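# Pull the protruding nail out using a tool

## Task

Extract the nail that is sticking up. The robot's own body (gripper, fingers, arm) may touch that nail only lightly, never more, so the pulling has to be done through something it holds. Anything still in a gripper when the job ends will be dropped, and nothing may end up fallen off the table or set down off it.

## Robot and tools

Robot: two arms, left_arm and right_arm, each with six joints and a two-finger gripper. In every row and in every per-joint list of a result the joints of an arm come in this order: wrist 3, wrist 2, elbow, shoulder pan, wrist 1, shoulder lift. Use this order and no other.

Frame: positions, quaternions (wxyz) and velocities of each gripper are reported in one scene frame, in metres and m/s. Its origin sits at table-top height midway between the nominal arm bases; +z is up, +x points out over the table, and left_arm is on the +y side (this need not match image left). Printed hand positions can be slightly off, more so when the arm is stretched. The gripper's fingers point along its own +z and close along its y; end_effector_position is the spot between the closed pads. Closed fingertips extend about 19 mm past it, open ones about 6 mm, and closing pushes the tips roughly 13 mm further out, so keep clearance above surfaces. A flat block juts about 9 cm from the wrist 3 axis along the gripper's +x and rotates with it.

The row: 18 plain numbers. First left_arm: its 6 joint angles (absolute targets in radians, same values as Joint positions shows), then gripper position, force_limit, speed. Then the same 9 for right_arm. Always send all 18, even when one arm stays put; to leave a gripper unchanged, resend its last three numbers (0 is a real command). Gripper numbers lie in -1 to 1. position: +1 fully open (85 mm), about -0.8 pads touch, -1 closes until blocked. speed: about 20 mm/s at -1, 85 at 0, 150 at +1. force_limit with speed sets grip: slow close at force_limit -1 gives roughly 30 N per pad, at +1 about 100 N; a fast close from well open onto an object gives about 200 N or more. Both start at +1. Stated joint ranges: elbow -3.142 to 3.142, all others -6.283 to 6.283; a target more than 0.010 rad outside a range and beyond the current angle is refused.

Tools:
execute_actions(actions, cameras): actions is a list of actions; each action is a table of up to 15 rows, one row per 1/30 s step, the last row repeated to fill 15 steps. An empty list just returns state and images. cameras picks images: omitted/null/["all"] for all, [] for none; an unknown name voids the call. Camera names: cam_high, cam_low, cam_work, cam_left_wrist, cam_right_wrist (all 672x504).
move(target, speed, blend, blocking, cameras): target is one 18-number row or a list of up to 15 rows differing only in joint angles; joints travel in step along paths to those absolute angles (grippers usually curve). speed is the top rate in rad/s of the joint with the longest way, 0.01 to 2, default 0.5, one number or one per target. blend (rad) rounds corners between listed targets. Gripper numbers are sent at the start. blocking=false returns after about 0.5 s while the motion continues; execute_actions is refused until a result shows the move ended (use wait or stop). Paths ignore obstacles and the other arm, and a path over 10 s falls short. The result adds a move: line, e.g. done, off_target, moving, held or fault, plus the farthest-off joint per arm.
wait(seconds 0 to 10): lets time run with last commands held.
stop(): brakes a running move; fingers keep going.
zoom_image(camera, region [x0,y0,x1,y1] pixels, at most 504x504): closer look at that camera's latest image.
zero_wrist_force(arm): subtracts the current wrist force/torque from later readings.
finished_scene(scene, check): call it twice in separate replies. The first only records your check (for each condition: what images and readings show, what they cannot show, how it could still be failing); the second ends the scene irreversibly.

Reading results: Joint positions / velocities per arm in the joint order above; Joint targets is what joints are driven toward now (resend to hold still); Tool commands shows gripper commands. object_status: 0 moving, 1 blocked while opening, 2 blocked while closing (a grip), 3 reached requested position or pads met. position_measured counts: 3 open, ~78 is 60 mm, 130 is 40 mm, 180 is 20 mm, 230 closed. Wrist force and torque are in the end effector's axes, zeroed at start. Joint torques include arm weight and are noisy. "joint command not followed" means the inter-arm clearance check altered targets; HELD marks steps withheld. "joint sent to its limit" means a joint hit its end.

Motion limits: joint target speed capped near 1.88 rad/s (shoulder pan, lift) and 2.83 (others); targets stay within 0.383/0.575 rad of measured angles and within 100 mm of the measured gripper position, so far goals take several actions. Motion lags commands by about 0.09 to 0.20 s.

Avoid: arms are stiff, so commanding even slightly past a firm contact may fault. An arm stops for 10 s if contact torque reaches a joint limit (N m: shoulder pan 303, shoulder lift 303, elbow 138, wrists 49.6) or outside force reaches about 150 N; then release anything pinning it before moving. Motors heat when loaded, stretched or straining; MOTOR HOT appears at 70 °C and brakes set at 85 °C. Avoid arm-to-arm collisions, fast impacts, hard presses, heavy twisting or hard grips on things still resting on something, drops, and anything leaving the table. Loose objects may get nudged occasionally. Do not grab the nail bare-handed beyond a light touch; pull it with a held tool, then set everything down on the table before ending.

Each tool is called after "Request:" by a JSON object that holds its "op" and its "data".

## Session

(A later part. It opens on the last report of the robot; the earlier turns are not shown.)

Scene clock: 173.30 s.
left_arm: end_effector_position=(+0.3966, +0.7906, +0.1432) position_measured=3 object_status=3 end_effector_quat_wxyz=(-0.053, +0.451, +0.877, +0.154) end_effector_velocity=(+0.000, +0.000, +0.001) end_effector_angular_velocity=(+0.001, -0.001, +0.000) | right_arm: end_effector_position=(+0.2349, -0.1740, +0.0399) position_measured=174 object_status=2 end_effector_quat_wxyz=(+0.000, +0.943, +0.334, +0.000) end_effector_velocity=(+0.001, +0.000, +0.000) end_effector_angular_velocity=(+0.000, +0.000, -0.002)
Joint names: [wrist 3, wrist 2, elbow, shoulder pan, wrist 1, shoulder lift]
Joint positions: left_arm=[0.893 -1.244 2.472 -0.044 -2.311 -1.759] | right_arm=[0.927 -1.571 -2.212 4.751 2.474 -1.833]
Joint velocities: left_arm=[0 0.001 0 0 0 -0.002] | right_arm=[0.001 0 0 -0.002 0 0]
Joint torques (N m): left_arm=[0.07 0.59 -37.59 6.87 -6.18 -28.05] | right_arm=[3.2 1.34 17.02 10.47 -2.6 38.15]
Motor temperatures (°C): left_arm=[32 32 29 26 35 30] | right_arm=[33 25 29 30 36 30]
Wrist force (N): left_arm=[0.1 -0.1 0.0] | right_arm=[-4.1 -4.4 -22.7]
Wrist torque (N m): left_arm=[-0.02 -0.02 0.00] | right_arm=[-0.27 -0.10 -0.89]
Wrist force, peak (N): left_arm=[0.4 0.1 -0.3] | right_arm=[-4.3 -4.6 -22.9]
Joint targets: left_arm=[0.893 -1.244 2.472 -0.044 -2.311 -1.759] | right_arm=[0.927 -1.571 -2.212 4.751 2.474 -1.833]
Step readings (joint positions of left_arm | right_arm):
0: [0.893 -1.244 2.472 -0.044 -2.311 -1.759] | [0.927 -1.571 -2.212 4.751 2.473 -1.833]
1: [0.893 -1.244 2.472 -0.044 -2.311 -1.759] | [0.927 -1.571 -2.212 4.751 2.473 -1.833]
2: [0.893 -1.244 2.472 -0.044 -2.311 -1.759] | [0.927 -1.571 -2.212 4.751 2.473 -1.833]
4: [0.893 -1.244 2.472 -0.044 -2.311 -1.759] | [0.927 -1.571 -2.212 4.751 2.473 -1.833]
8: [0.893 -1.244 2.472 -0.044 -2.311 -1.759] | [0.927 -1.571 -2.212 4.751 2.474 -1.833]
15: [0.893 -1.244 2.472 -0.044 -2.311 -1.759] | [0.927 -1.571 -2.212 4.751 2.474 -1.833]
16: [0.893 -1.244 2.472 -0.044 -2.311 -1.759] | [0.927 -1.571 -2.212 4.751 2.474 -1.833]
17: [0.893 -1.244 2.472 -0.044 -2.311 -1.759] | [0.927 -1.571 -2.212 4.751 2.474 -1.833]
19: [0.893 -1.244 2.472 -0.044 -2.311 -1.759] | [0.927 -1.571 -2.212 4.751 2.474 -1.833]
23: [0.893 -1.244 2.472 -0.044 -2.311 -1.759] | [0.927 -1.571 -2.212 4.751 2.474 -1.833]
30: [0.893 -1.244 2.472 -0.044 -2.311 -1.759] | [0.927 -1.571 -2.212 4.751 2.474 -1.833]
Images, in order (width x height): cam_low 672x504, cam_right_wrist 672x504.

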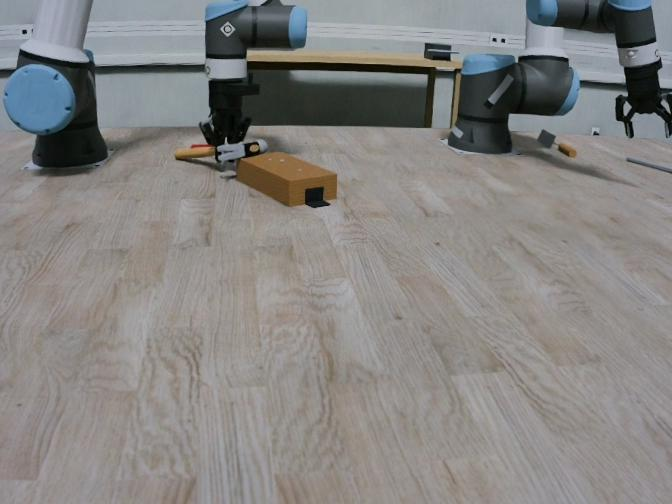

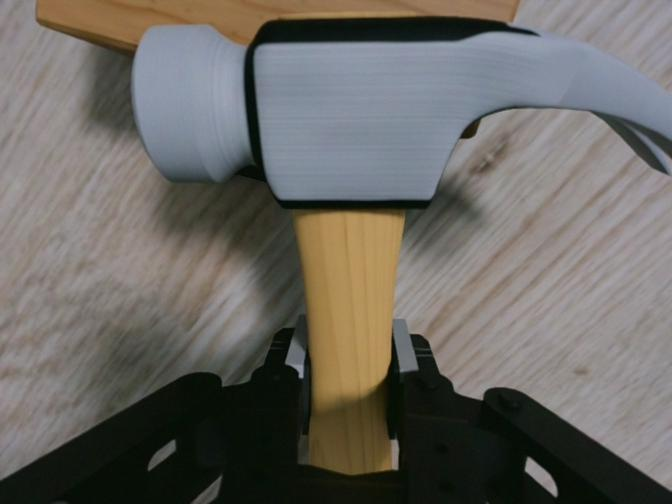

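Request:
{"op": "move", "data": {"target": [[0.893,-1.244,2.472,-0.044,-2.311,-1.759,1,1,1,0.9271,-1.571,-2.1767,4.7511,2.3516,-1.7459,-1,1,0.4],[0.893,-1.244,2.472,-0.044,-2.311,-1.759,1,1,1,0.9271,-1.571,-2.039,4.7511,2.046,-1.578,-1,1,0.4]], "speed": 0.15, "cameras": ["cam_right_wrist"]}}

Request:
{"op": "move", "data": {"target": [0.893,-1.244,2.472,-0.044,-2.311,-1.759,1,1,1,-1.5,-3.0,-1.75,4.33,3.1,-1.9,-1,1,0.4], "speed": 0.4, "cameras": ["cam_right_wrist"]}}

Request:
{"op": "move", "data": {"target": [0.893,-1.244,2.472,-0.044,-2.311,-1.759,1,1,1,-3.142,-3.7458,-1.5945,4.1082,3.6816,-2.0871,-1,1,0.4], "speed": 0.4}}

Request:
{"op": "zoom_image", "data": {"camera": "cam_low", "region": [160, 0, 400, 180]}}

Scene clock: 177.60 s.
left_arm: end_effector_position=(+0.3966, +0.7906, +0.1432) position_measured=3 object_status=3 end_effector_quat_wxyz=(-0.053, +0.451, +0.877, +0.154) end_effector_velocity=(-0.001, +0.000, -0.001) end_effector_angular_velocity=(+0.000, +0.002, +0.001) | right_arm: end_effector_position=(+0.2349, -0.1740, +0.2478) position_measured=174 object_status=2 end_effector_quat_wxyz=(+0.000, +0.943, +0.334, +0.000) end_effector_velocity=(+0.000, +0.000, +0.000) end_effector_angular_velocity=(+0.000, +0.000, -0.001)
Joint names: [wrist 3, wrist 2, elbow, shoulder pan, wrist 1, shoulder lift]
Joint positions: left_arm=[0.893 -1.244 2.472 -0.044 -2.311 -1.759] | right_arm=[0.927 -1.571 -2.039 4.751 2.046 -1.578]
Joint velocities: left_arm=[0 0 0.001 0.001 0 0.001] | right_arm=[0.001 0 0.001 -0.001 0 0]
Joint torques (N m): left_arm=[-0.03 0.34 -36.11 9.32 -6.08 -29.25] | right_arm=[-0.34 0.45 41.32 -16.33 -9.19 55.09]
Motor temperatures (°C): left_arm=[32 32 29 26 35 30] | right_arm=[33 25 29 30 36 30]
Wrist force (N): left_arm=[0.2 0.1 0.0] | right_arm=[-0.6 0.3 3.4]
Wrist torque (N m): left_arm=[0.02 -0.03 0.00] | right_arm=[0.06 -0.28 0.17]
Wrist force, peak (N): left_arm=[0.3 0.1 -0.5] | right_arm=[-4.6 -4.4 -23.3]
Joint targets: left_arm=[0.893 -1.244 2.472 -0.044 -2.311 -1.759] | right_arm=[0.927 -1.571 -2.039 4.751 2.046 -1.578]
move: done
Images, in order (width x height): cam_right_wrist 672x504.

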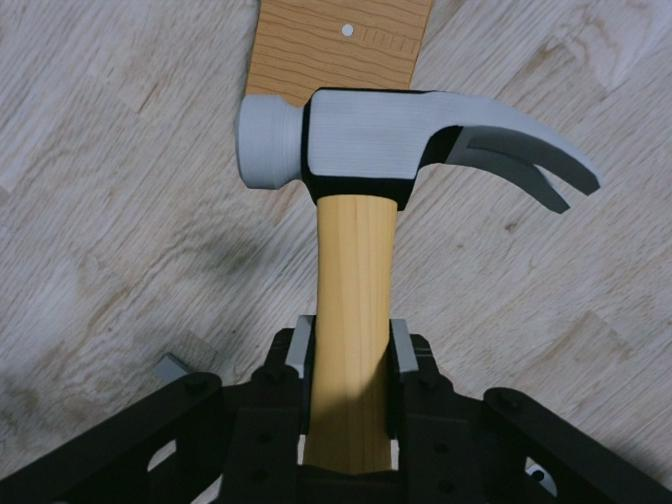

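Scene clock: 182.30 s.
left_arm: end_effector_position=(+0.3966, +0.7906, +0.1432) position_measured=3 object_status=3 end_effector_quat_wxyz=(-0.053, +0.451, +0.877, +0.154) end_effector_velocity=(+0.000, +0.000, +0.000) end_effector_angular_velocity=(+0.000, +0.000, +0.000) | right_arm: end_effector_position=(+0.1788, +0.0743, +0.3080) position_measured=174 object_status=2 end_effector_quat_wxyz=(-0.513, +0.279, +0.794, +0.170) end_effector_velocity=(+0.000, -0.001, +0.001) end_effector_angular_velocity=(-0.001, +0.000, -0.001)
Joint names: [wrist 3, wrist 2, elbow, shoulder pan, wrist 1, shoulder lift]
Joint positions: left_arm=[0.893 -1.244 2.472 -0.044 -2.311 -1.759] | right_arm=[-0.756 -2.562 -1.838 4.459 2.778 -1.802]
Joint velocities: left_arm=[0 0 0 0 0 0] | right_arm=[0 0.001 0 0 -0.002 0.002]
Joint torques (N m): left_arm=[0.36 0.2 -36.02 5.34 -6.11 -29.31] | right_arm=[3.2 0.98 31.04 4.17 -6.18 71.02]
Motor temperatures (°C): left_arm=[32 32 29 26 35 30] | right_arm=[33 25 29 30 36 30]
Wrist force (N): left_arm=[0.1 0.0 -0.3] | right_arm=[-4.2 1.8 2.4]
Wrist torque (N m): left_arm=[0.00 -0.01 0.00] | right_arm=[0.38 -0.03 0.08]
Wrist force, peak (N): left_arm=[0.3 -0.2 -0.4] | right_arm=[-3.1 1.9 4.1]
Joint targets: left_arm=[0.893 -1.244 2.472 -0.044 -2.311 -1.759] | right_arm=[-0.756 -2.562 -1.838 4.459 2.777 -1.801]
move: held (right_arm; a check stopped the path); limits=held; right_arm: the wrist 3 is farthest, 0.744 rad from its target
joint command not followed: on one or more control steps a check withheld the commanded joint targets of the right arm, and it was not sent them on those steps.
cause: the commanded joint targets, or the way to them, would bring two parts of the arm too close to each other (its gripper and another part of the arm, with the joints along the arm from the wrist 1 to the wrist 3 between them).
Images, in order (width x height): cam_right_wrist 672x504.

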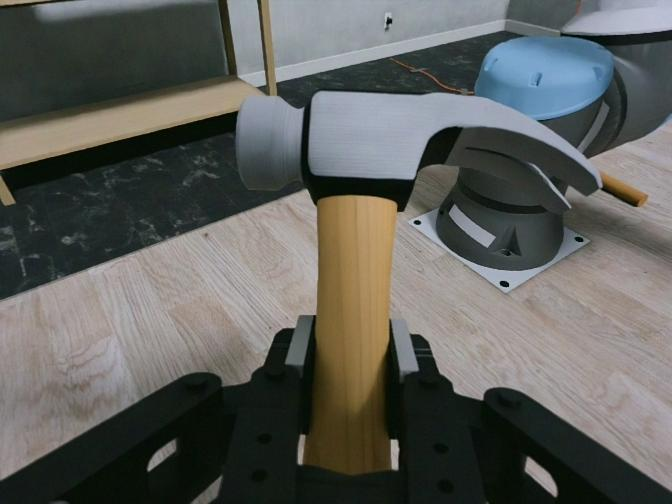

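Scene clock: 188.80 s.
left_arm: end_effector_position=(+0.3966, +0.7906, +0.1432) position_measured=3 object_status=3 end_effector_quat_wxyz=(-0.053, +0.451, +0.877, +0.154) end_effector_velocity=(+0.000, +0.000, -0.001) end_effector_angular_velocity=(+0.000, +0.002, -0.001) | right_arm: end_effector_position=(+0.3861, -0.0199, +0.2998) position_measured=174 object_status=2 end_effector_quat_wxyz=(-0.001, +0.707, -0.001, -0.707) end_effector_velocity=(+0.000, +0.000, -0.001) end_effector_angular_velocity=(+0.002, +0.000, +0.000)
Joint names: [wrist 3, wrist 2, elbow, shoulder pan, wrist 1, shoulder lift]
Joint positions: left_arm=[0.893 -1.244 2.472 -0.044 -2.311 -1.759] | right_arm=[-3.142 -3.746 -1.595 4.108 3.682 -2.087]
Joint velocities: left_arm=[0 0 0 0 0 0.001] | right_arm=[-0.002 -0.001 0 -0.001 0 -0.001]
Joint torques (N m): left_arm=[0.39 0.53 -34.36 5.97 -5.69 -28.68] | right_arm=[-3.19 -2.95 42.49 -18.19 1.41 78.43]
Motor temperatures (°C): left_arm=[32 32 29 26 35 30] | right_arm=[33 25 29 30 36 30]
Wrist force (N): left_arm=[0.0 -0.2 0.1] | right_arm=[0.5 0.5 2.1]
Wrist torque (N m): left_arm=[-0.03 0.00 0.00] | right_arm=[0.34 0.35 0.24]
Wrist force, peak (N): left_arm=[0.5 0.1 -0.5] | right_arm=[-3.6 -2.1 2.7]
Joint targets: left_arm=[0.893 -1.244 2.472 -0.044 -2.311 -1.759] | right_arm=[-3.142 -3.746 -1.595 4.108 3.682 -2.087]
move: done

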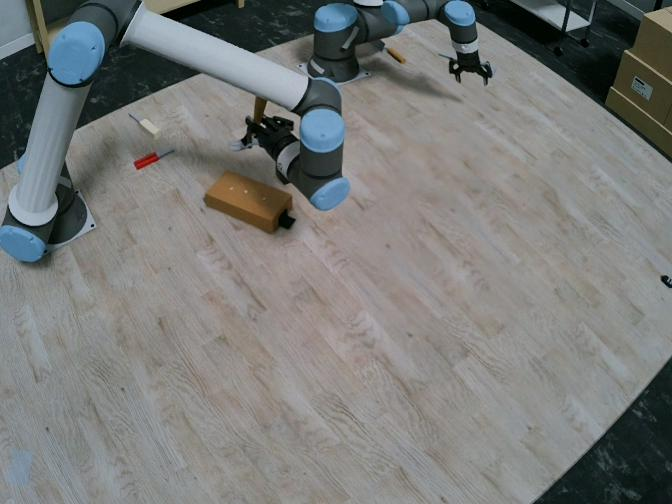

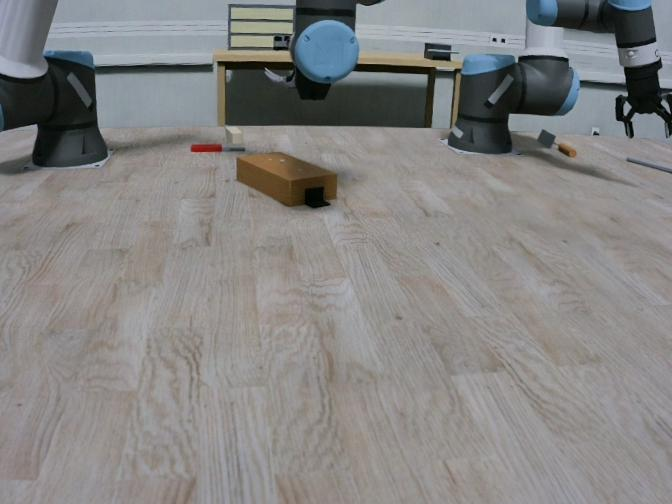

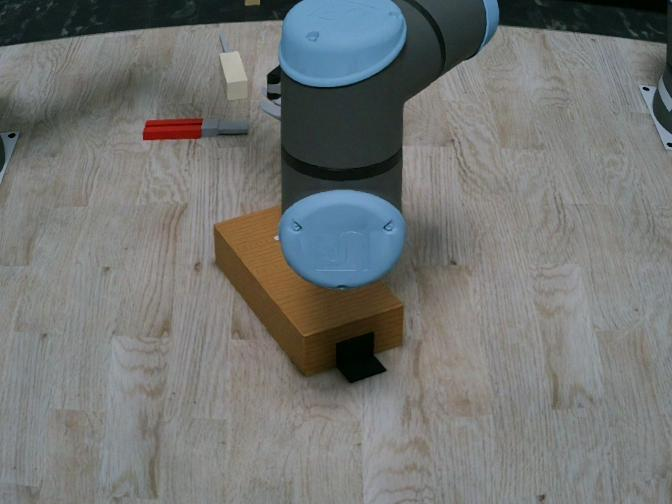

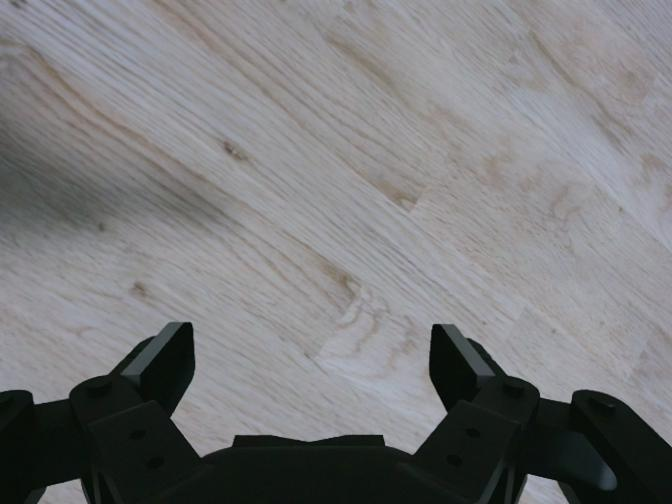

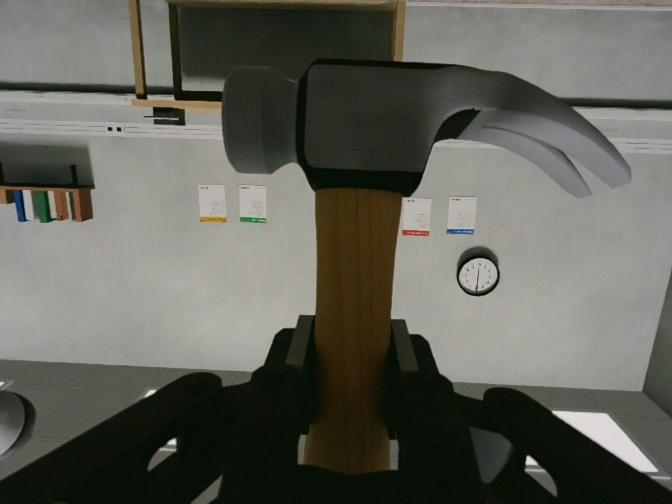

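Scaled by 2.100 from the camera's 672x504 image, which has a finer 960x720 frame.

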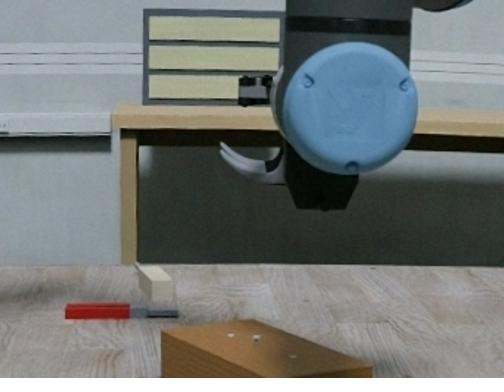

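Request:
{"op": "move", "data": {"target": [[0.893,-1.244,2.472,-0.044,-2.311,-1.759,1,1,1,-3.86,-3.7433,-1.6513,4.1107,3.8308,-2.1795,-1,1,0.4],[0.893,-1.244,2.472,-0.044,-2.311,-1.759,1,1,1,-3.86,-3.7433,-1.6634,4.1107,3.8805,-2.2171,-1,1,0.4]], "speed": [0.3,0.1]}}

Request:
{"op": "zoom_image", "data": {"camera": "cam_right_wrist", "region": [430, 50, 672, 250]}}

Request:
{"op": "zoom_image", "data": {"camera": "cam_low", "region": [220, 90, 360, 195]}}

Request:
{"op": "zoom_image", "data": {"camera": "cam_work", "region": [220, 180, 360, 300]}}

Request:
{"op": "zoom_image", "data": {"camera": "cam_high", "region": [190, 130, 310, 240]}}

Scene clock: 194.10 s.
left_arm: end_effector_position=(+0.3966, +0.7906, +0.1432) position_measured=3 object_status=3 end_effector_quat_wxyz=(-0.053, +0.451, +0.877, +0.154) end_effector_velocity=(+0.000, +0.000, +0.000) end_effector_angular_velocity=(+0.000, +0.000, -0.001) | right_arm: end_effector_position=(+0.3840, -0.0195, +0.1651) position_measured=174 object_status=2 end_effector_quat_wxyz=(-0.249, +0.662, +0.248, -0.662) end_effector_velocity=(+0.001, +0.000, -0.001) end_effector_angular_velocity=(+0.000, +0.000, -0.001)
Joint names: [wrist 3, wrist 2, elbow, shoulder pan, wrist 1, shoulder lift]
Joint positions: left_arm=[0.893 -1.244 2.472 -0.044 -2.311 -1.759] | right_arm=[-3.86 -3.743 -1.663 4.111 3.88 -2.217]
Joint velocities: left_arm=[0 0 0 -0.001 0 0.001] | right_arm=[0.001 0 0 -0.001 0.001 -0.001]
Joint torques (N m): left_arm=[0.52 0.86 -34.93 6.94 -5.45 -28.98] | right_arm=[-3.16 3.57 23.92 19.83 1.73 82.42]
Motor temperatures (°C): left_arm=[32 31 29 26 35 30] | right_arm=[33 25 29 30 36 30]
Wrist force (N): left_arm=[0.4 0.2 -0.3] | right_arm=[0.2 3.0 1.4]
Wrist torque (N m): left_arm=[0.03 -0.06 0.00] | right_arm=[0.28 0.08 0.13]
Wrist force, peak (N): left_arm=[0.3 -0.4 -0.2] | right_arm=[0.3 3.9 1.2]
Joint targets: left_arm=[0.893 -1.244 2.472 -0.044 -2.311 -1.759] | right_arm=[-3.860 -3.743 -1.663 4.111 3.881 -2.217]
move: done

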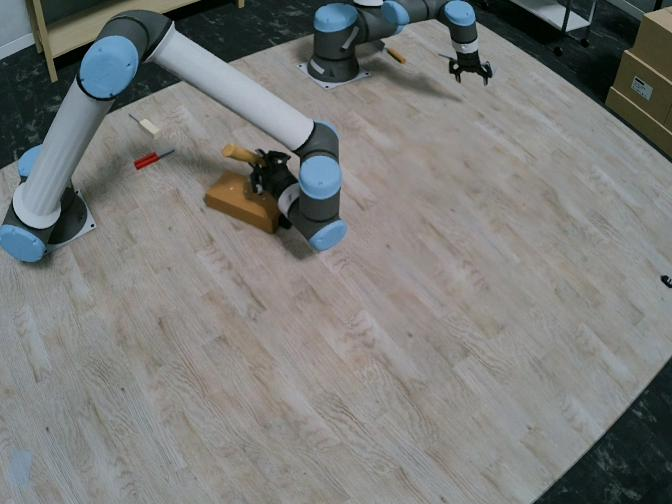

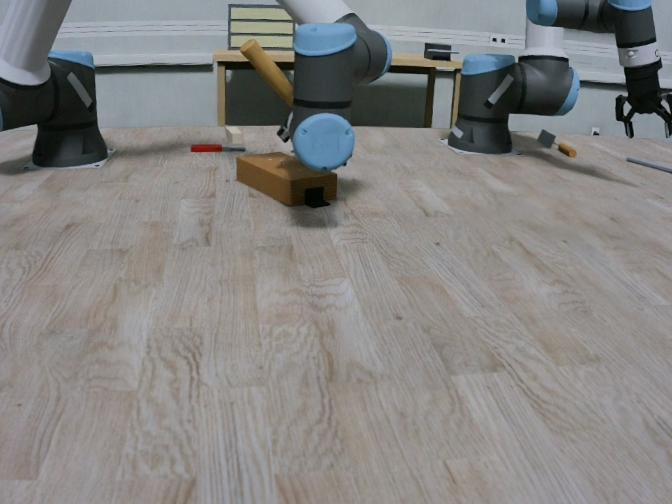

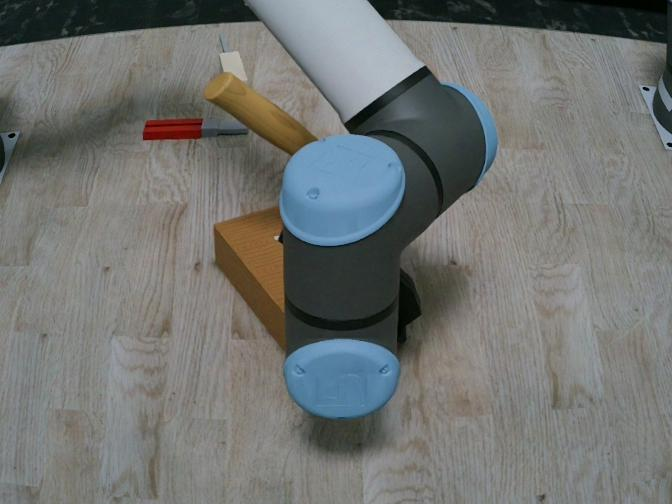

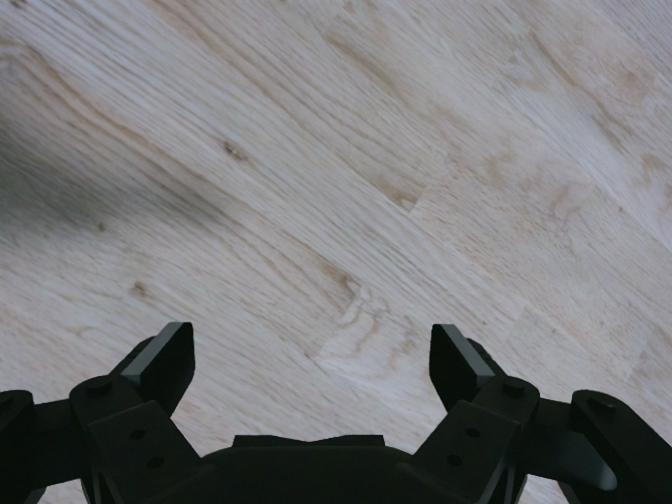

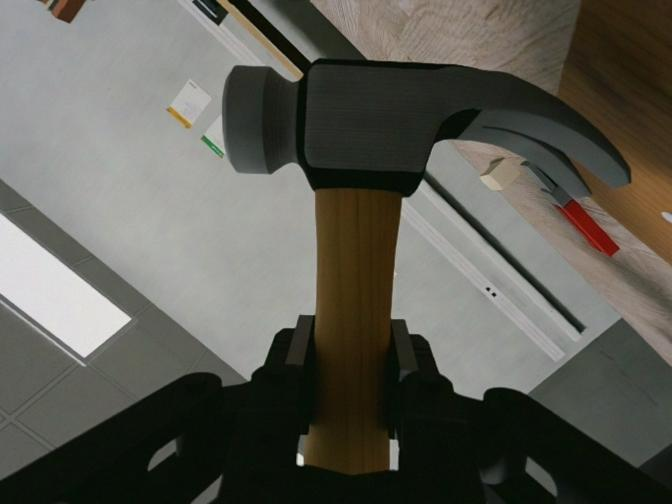

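Scaled by 2.083 from the camera's 672x504 image, which has a finer 960x720 frame.

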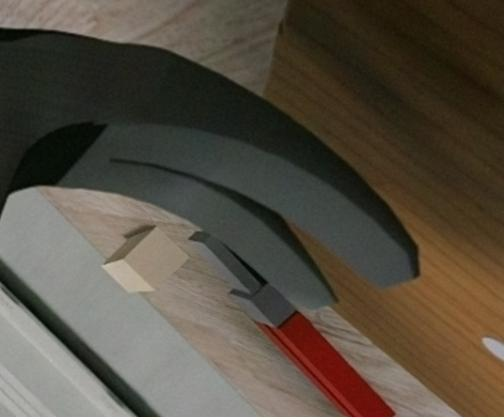

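Scaled by 3.600 from the camera's 672x504 image, which has a finer 960x720 frame.

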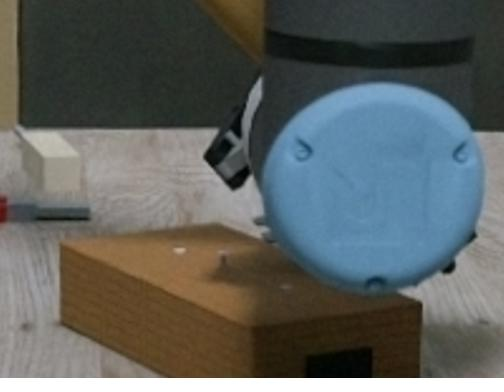

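Scaled by 3.600 from the camera's 672x504 image, which has a finer 960x720 frame.

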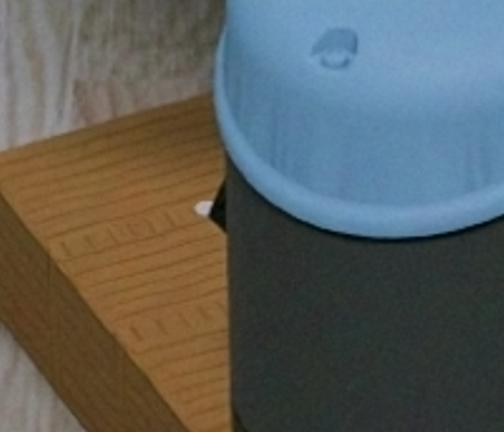

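Scaled by 4.200 from the camera's 672x504 image, which has a finer 960x720 frame.

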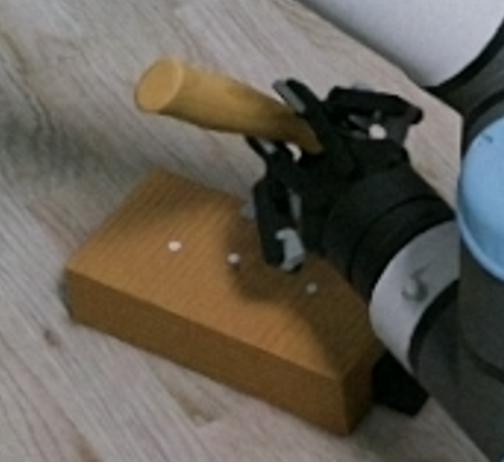

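Request:
{"op": "move", "data": {"target": [0.893,-1.244,2.472,-0.044,-2.311,-1.759,1,1,1,-3.86,-3.7537,-1.6487,4.1003,3.8837,-2.2350,-1,1,0.4], "speed": 0.05, "cameras": ["cam_low","cam_high","cam_right_wrist"]}}

Request:
{"op": "zoom_image", "data": {"camera": "cam_low", "region": [220, 90, 360, 195]}}

Request:
{"op": "zoom_image", "data": {"camera": "cam_high", "region": [200, 150, 290, 220]}}

Scene clock: 195.67 s.
left_arm: end_effector_position=(+0.3966, +0.7906, +0.1432) position_measured=3 object_status=3 end_effector_quat_wxyz=(-0.053, +0.451, +0.877, +0.154) end_effector_velocity=(+0.000, +0.000, +0.000) end_effector_angular_velocity=(+0.000, +0.001, -0.001) | right_arm: end_effector_position=(+0.3940, -0.0196, +0.1571) position_measured=174 object_status=2 end_effector_quat_wxyz=(-0.249, +0.662, +0.248, -0.662) end_effector_velocity=(+0.002, +0.000, -0.001) end_effector_angular_velocity=(+0.000, +0.000, -0.001)
Joint names: [wrist 3, wrist 2, elbow, shoulder pan, wrist 1, shoulder lift]
Joint positions: left_arm=[0.893 -1.244 2.472 -0.044 -2.311 -1.759] | right_arm=[-3.86 -3.754 -1.649 4.1 3.884 -2.235]
Joint velocities: left_arm=[0 0 0 0 0 0.001] | right_arm=[0 -0.001 0.001 -0.002 0.001 -0.002]
Joint torques (N m): left_arm=[0.36 0.07 -34 4.28 -5.65 -25.24] | right_arm=[-3.4 -2.85 37.21 -17.1 1.62 84.1]
Motor temperatures (°C): left_arm=[32 31 29 26 35 30] | right_arm=[33 25 29 30 36 30]
Wrist force (N): left_arm=[0.2 -0.1 -0.2] | right_arm=[0.2 2.7 1.4]
Wrist torque (N m): left_arm=[-0.02 -0.02 0.00] | right_arm=[0.25 0.09 0.15]
Wrist force, peak (N): left_arm=[0.4 0.0 -0.3] | right_arm=[-0.4 3.2 1.9]
Joint targets: left_arm=[0.893 -1.244 2.472 -0.044 -2.311 -1.759] | right_arm=[-3.860 -3.754 -1.649 4.100 3.884 -2.235]
move: done
Images, in order (width x height): cam_high 672x504, cam_low 672x504, cam_right_wrist 672x504.

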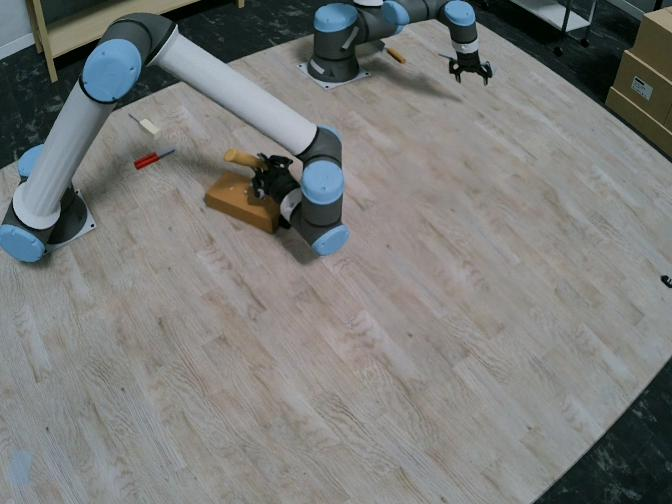

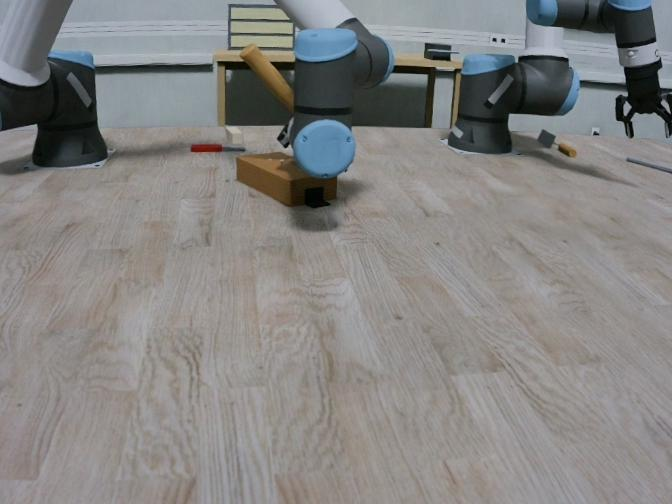

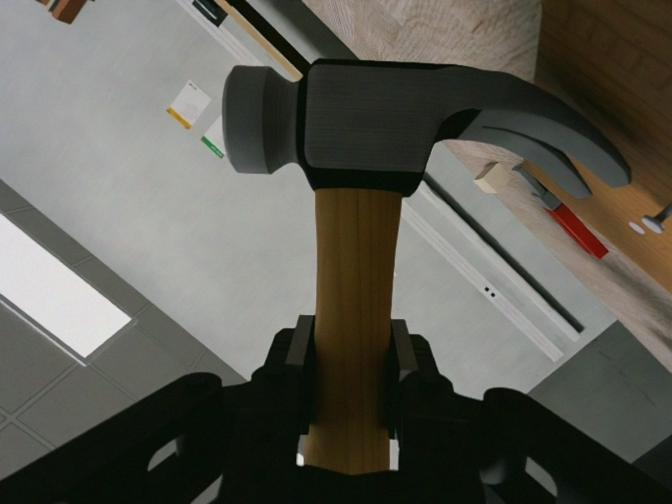

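Scaled by 3.600 from the camera's 672x504 image, which has a finer 960x720 frame.

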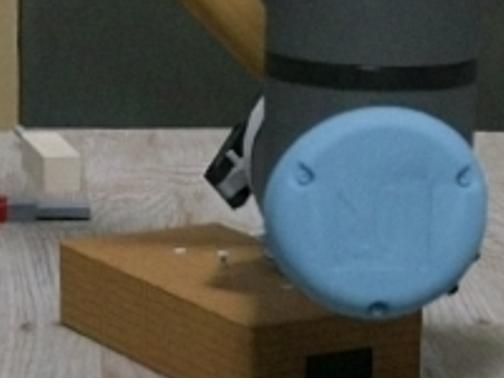

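Scaled by 5.600 from the camera's 672x504 image, which has a finer 960x720 frame.

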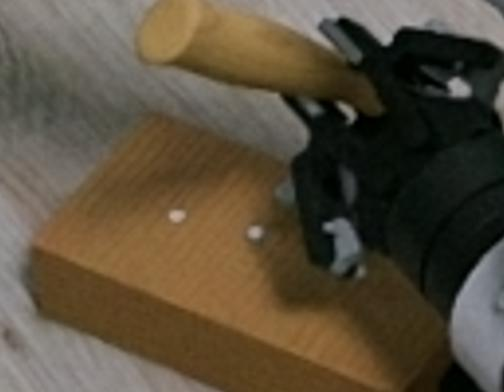

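Request:
{"op": "move", "data": {"target": [0.893,-1.244,2.472,-0.044,-2.311,-1.759,1,1,1,-3.86,-3.7644,-1.6666,4.0896,3.9049,-2.2383,-1,1,0.4], "speed": 0.03, "cameras": ["cam_low","cam_high","cam_right_wrist"]}}

Request:
{"op": "zoom_image", "data": {"camera": "cam_low", "region": [250, 130, 320, 183]}}

Request:
{"op": "zoom_image", "data": {"camera": "cam_high", "region": [200, 150, 290, 220]}}

Request:
{"op": "zoom_image", "data": {"camera": "cam_right_wrist", "region": [430, 80, 672, 280]}}

Scene clock: 197.90 s.
left_arm: end_effector_position=(+0.3966, +0.7906, +0.1432) position_measured=3 object_status=3 end_effector_quat_wxyz=(-0.053, +0.451, +0.877, +0.154) end_effector_velocity=(+0.000, +0.000, +0.000) end_effector_angular_velocity=(+0.000, +0.000, +0.000) | right_arm: end_effector_position=(+0.3960, -0.0314, +0.1471) position_measured=174 object_status=2 end_effector_quat_wxyz=(-0.249, +0.662, +0.248, -0.662) end_effector_velocity=(+0.000, -0.001, -0.002) end_effector_angular_velocity=(-0.001, +0.001, +0.000)
Joint names: [wrist 3, wrist 2, elbow, shoulder pan, wrist 1, shoulder lift]
Joint positions: left_arm=[0.893 -1.244 2.472 -0.044 -2.311 -1.759] | right_arm=[-3.86 -3.764 -1.666 4.09 3.905 -2.238]
Joint velocities: left_arm=[0 0 0 0 0 0] | right_arm=[0 -0.001 -0.001 -0.001 0.001 -0.002]
Joint torques (N m): left_arm=[0.35 0.24 -35.29 6.03 -5.35 -26.99] | right_arm=[-1.22 -7.49 -0.98 -21.61 10.66 33.18]
Motor temperatures (°C): left_arm=[32 31 29 26 35 30] | right_arm=[33 25 29 30 36 30]
Wrist force (N): left_arm=[0.2 0.0 -0.3] | right_arm=[-42.3 -55.3 -0.8]
Wrist torque (N m): left_arm=[0.00 -0.02 0.00] | right_arm=[0.54 -0.03 -1.37]
Wrist force, peak (N): left_arm=[0.5 -0.1 -0.3] | right_arm=[-42.3 -55.3 -0.8]
Joint targets: left_arm=[0.893 -1.244 2.472 -0.044 -2.311 -1.759] | right_arm=[-3.860 -3.764 -1.667 4.090 3.905 -2.238]
move: done
Images, in order (width x height): cam_high 672x504, cam_low 672x504, cam_right_wrist 672x504.

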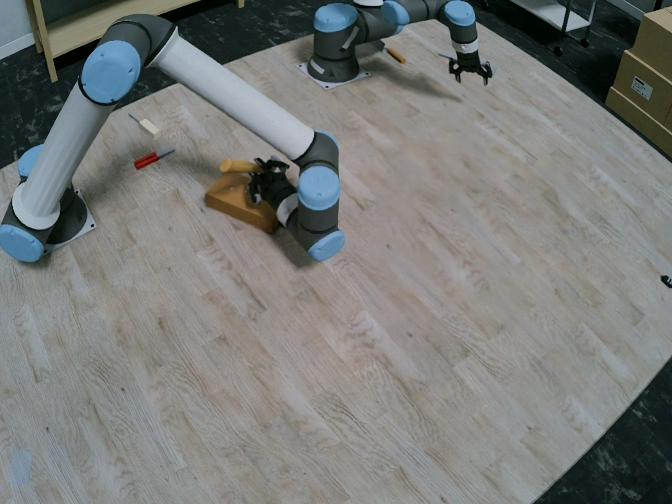

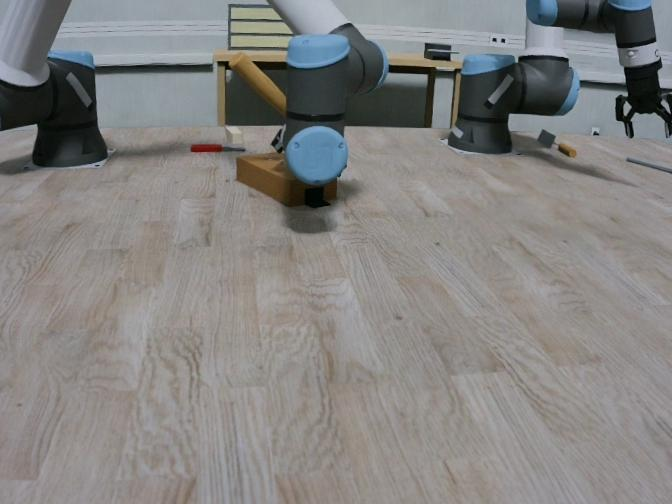

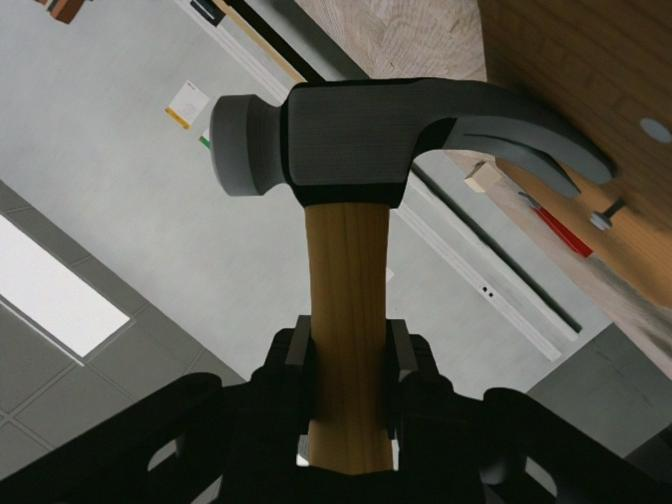

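Scaled by 7.200 from the camera's 672x504 image, which has a finer 960x720 frame.

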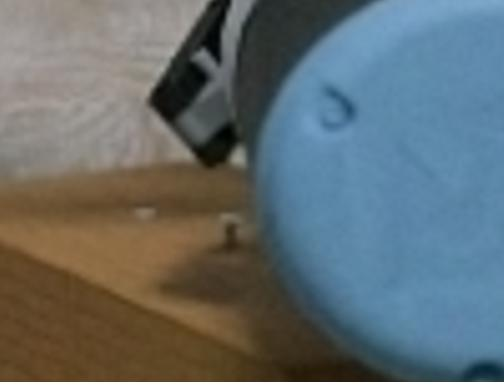

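Scaled by 5.600 from the camera's 672x504 image, which has a finer 960x720 frame.

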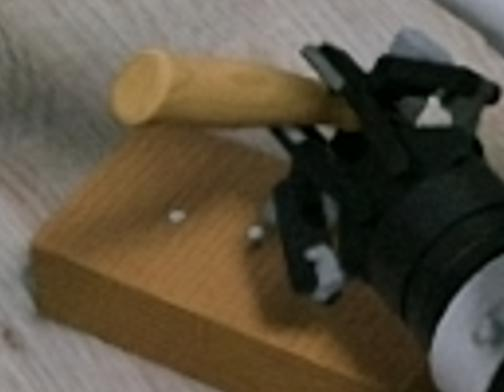

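Scaled by 2.083 from the camera's 672x504 image, which has a finer 960x720 frame.

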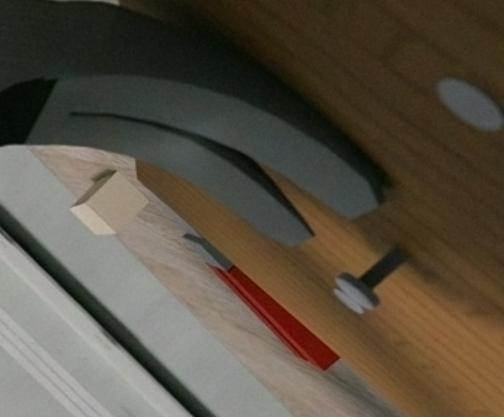

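Request:
{"op": "move", "data": {"target": [0.893,-1.244,2.472,-0.044,-2.311,-1.759,1,1,1,-3.86,-3.7644,-1.6652,4.0896,3.8974,-2.2321,-1,1,0.4], "speed": 0.05}}

Request:
{"op": "zoom_image", "data": {"camera": "cam_right_wrist", "region": [430, 80, 672, 280]}}

Request:
{"op": "zoom_image", "data": {"camera": "cam_low", "region": [250, 130, 320, 183]}}

Scene clock: 200.77 s.
left_arm: end_effector_position=(+0.3966, +0.7906, +0.1432) position_measured=3 object_status=3 end_effector_quat_wxyz=(-0.053, +0.451, +0.877, +0.154) end_effector_velocity=(+0.000, +0.000, +0.000) end_effector_angular_velocity=(+0.000, +0.000, +0.000) | right_arm: end_effector_position=(+0.3960, -0.0315, +0.1523) position_measured=174 object_status=2 end_effector_quat_wxyz=(-0.249, +0.662, +0.248, -0.662) end_effector_velocity=(+0.000, +0.000, +0.001) end_effector_angular_velocity=(+0.000, +0.000, +0.000)
Joint names: [wrist 3, wrist 2, elbow, shoulder pan, wrist 1, shoulder lift]
Joint positions: left_arm=[0.893 -1.244 2.472 -0.044 -2.311 -1.759] | right_arm=[-3.86 -3.764 -1.665 4.09 3.898 -2.232]
Joint velocities: left_arm=[0 0 0.001 0 0 -0.001] | right_arm=[0 0.001 0 0 -0.001 0.001]
Joint torques (N m): left_arm=[0.39 0.88 -35.3 7.39 -5.51 -26.24] | right_arm=[0.73 4.09 35.68 -11.6 -6.45 108.6]
Motor temperatures (°C): left_arm=[32 31 29 26 35 30] | right_arm=[33 25 29 30 36 30]
Wrist force (N): left_arm=[0.1 -0.3 0.2] | right_arm=[0.0 2.7 1.2]
Wrist torque (N m): left_arm=[-0.05 -0.01 0.00] | right_arm=[0.24 0.12 0.12]
Wrist force, peak (N): left_arm=[0.4 0.3 -0.3] | right_arm=[-45.1 -58.8 -1.1]
Joint targets: left_arm=[0.893 -1.244 2.472 -0.044 -2.311 -1.759] | right_arm=[-3.860 -3.764 -1.665 4.090 3.897 -2.232]
move: done

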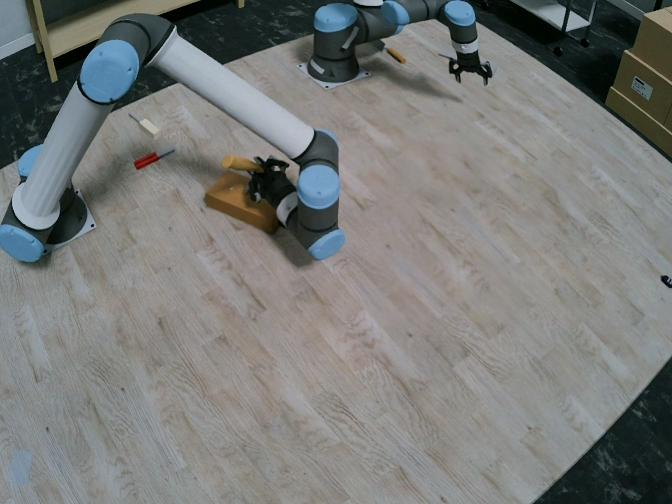

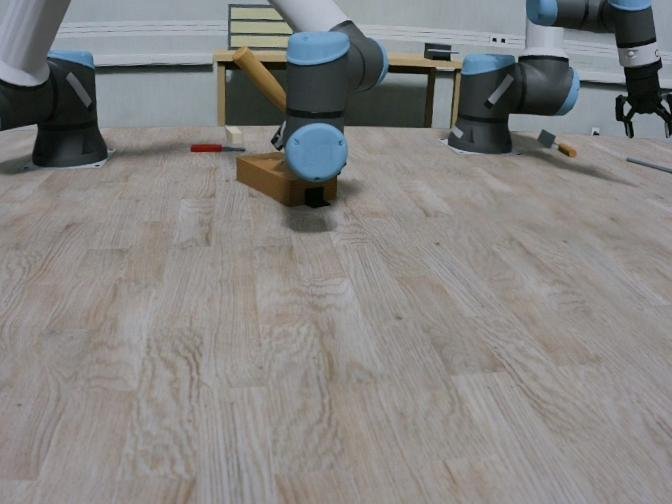

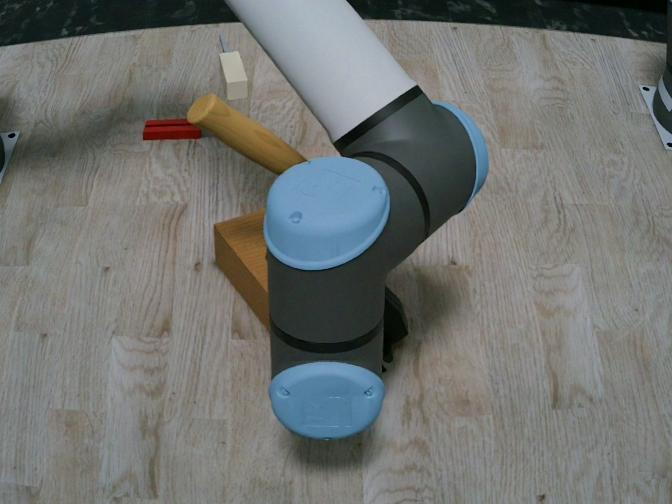

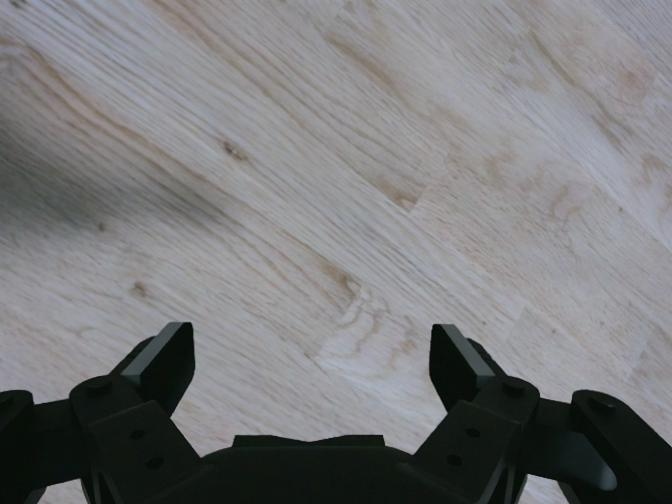

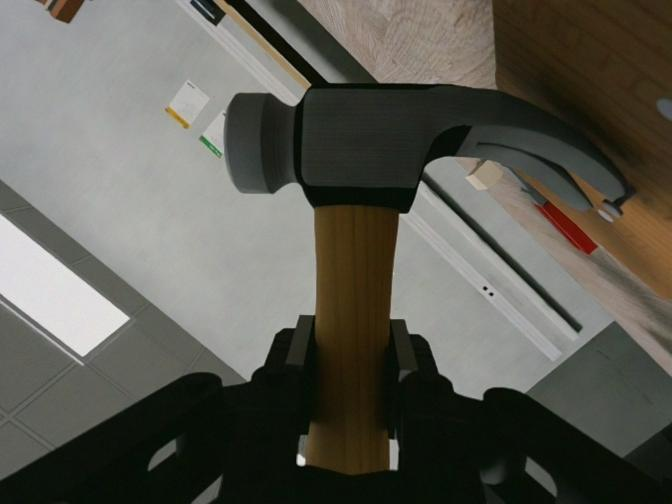

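Scaled by 2.083 from the camera's 672x504 image, which has a finer 960x720 frame.

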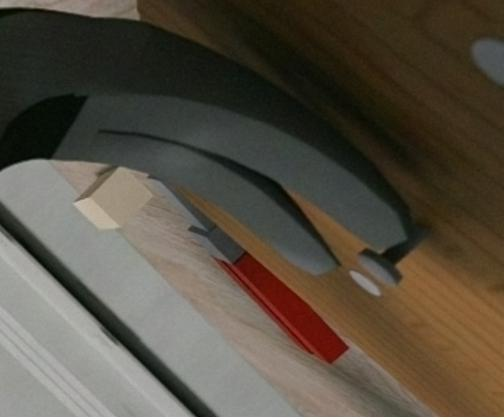

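Scaled by 7.200 from the camera's 672x504 image, which has a finer 960x720 frame.

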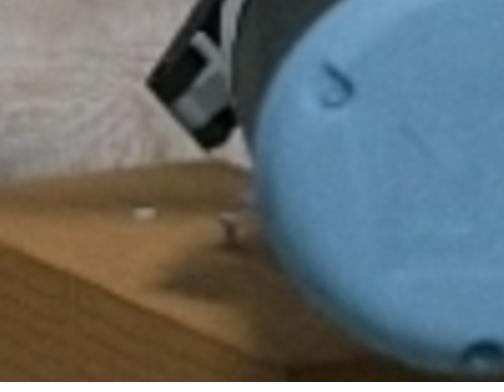

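Request:
{"op": "move", "data": {"target": [0.893,-1.244,2.472,-0.044,-2.311,-1.759,1,1,1,-3.86,-3.7695,-1.6565,4.0845,3.8932,-2.2366,-1,1,0.4], "speed": 0.05, "cameras": ["cam_right_wrist"]}}

Request:
{"op": "zoom_image", "data": {"camera": "cam_right_wrist", "region": [430, 80, 672, 280]}}

Scene clock: 204.07 s.
left_arm: end_effector_position=(+0.3966, +0.7906, +0.1432) position_measured=3 object_status=3 end_effector_quat_wxyz=(-0.053, +0.451, +0.877, +0.154) end_effector_velocity=(+0.000, +0.000, +0.000) end_effector_angular_velocity=(+0.000, -0.001, +0.001) | right_arm: end_effector_position=(+0.4009, -0.0315, +0.1525) position_measured=174 object_status=2 end_effector_quat_wxyz=(-0.249, +0.662, +0.248, -0.662) end_effector_velocity=(+0.001, +0.000, +0.000) end_effector_angular_velocity=(+0.001, -0.001, +0.001)
Joint names: [wrist 3, wrist 2, elbow, shoulder pan, wrist 1, shoulder lift]
Joint positions: left_arm=[0.893 -1.244 2.472 -0.044 -2.311 -1.759] | right_arm=[-3.86 -3.769 -1.657 4.085 3.893 -2.237]
Joint velocities: left_arm=[0 0 0 0.001 0 0] | right_arm=[0 -0.001 0.002 0 -0.001 0]
Joint torques (N m): left_arm=[0.09 0.1 -35.16 6.81 -5.32 -27.59] | right_arm=[-2.41 -2.85 35.05 -16.42 -6.49 82.38]
Motor temperatures (°C): left_arm=[32 31 29 26 35 30] | right_arm=[33 25 29 30 36 30]
Wrist force (N): left_arm=[0.0 0.0 -0.2] | right_arm=[0.0 3.1 1.5]
Wrist torque (N m): left_arm=[0.00 0.00 0.00] | right_arm=[0.30 0.12 0.13]
Wrist force, peak (N): left_arm=[0.1 -0.2 -0.5] | right_arm=[0.3 3.3 1.2]
Joint targets: left_arm=[0.893 -1.244 2.472 -0.044 -2.311 -1.759] | right_arm=[-3.860 -3.769 -1.656 4.085 3.893 -2.237]
move: done
Images, in order (width x height): cam_right_wrist 672x504.

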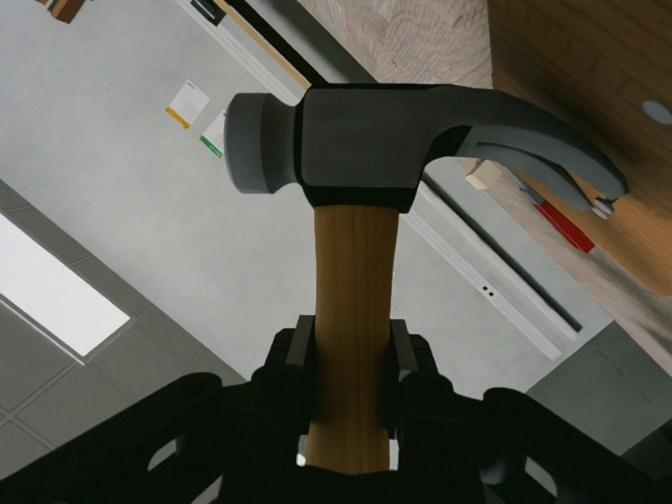

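Scaled by 2.083 from the camera's 672x504 image, which has a finer 960x720 frame.

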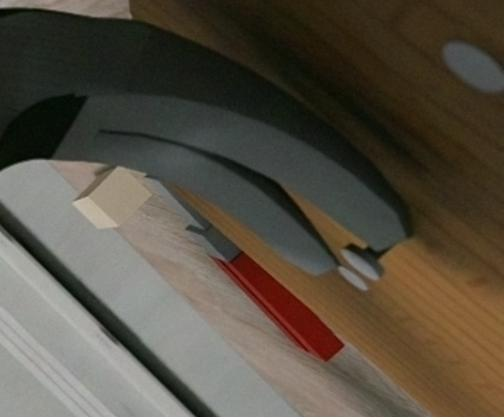

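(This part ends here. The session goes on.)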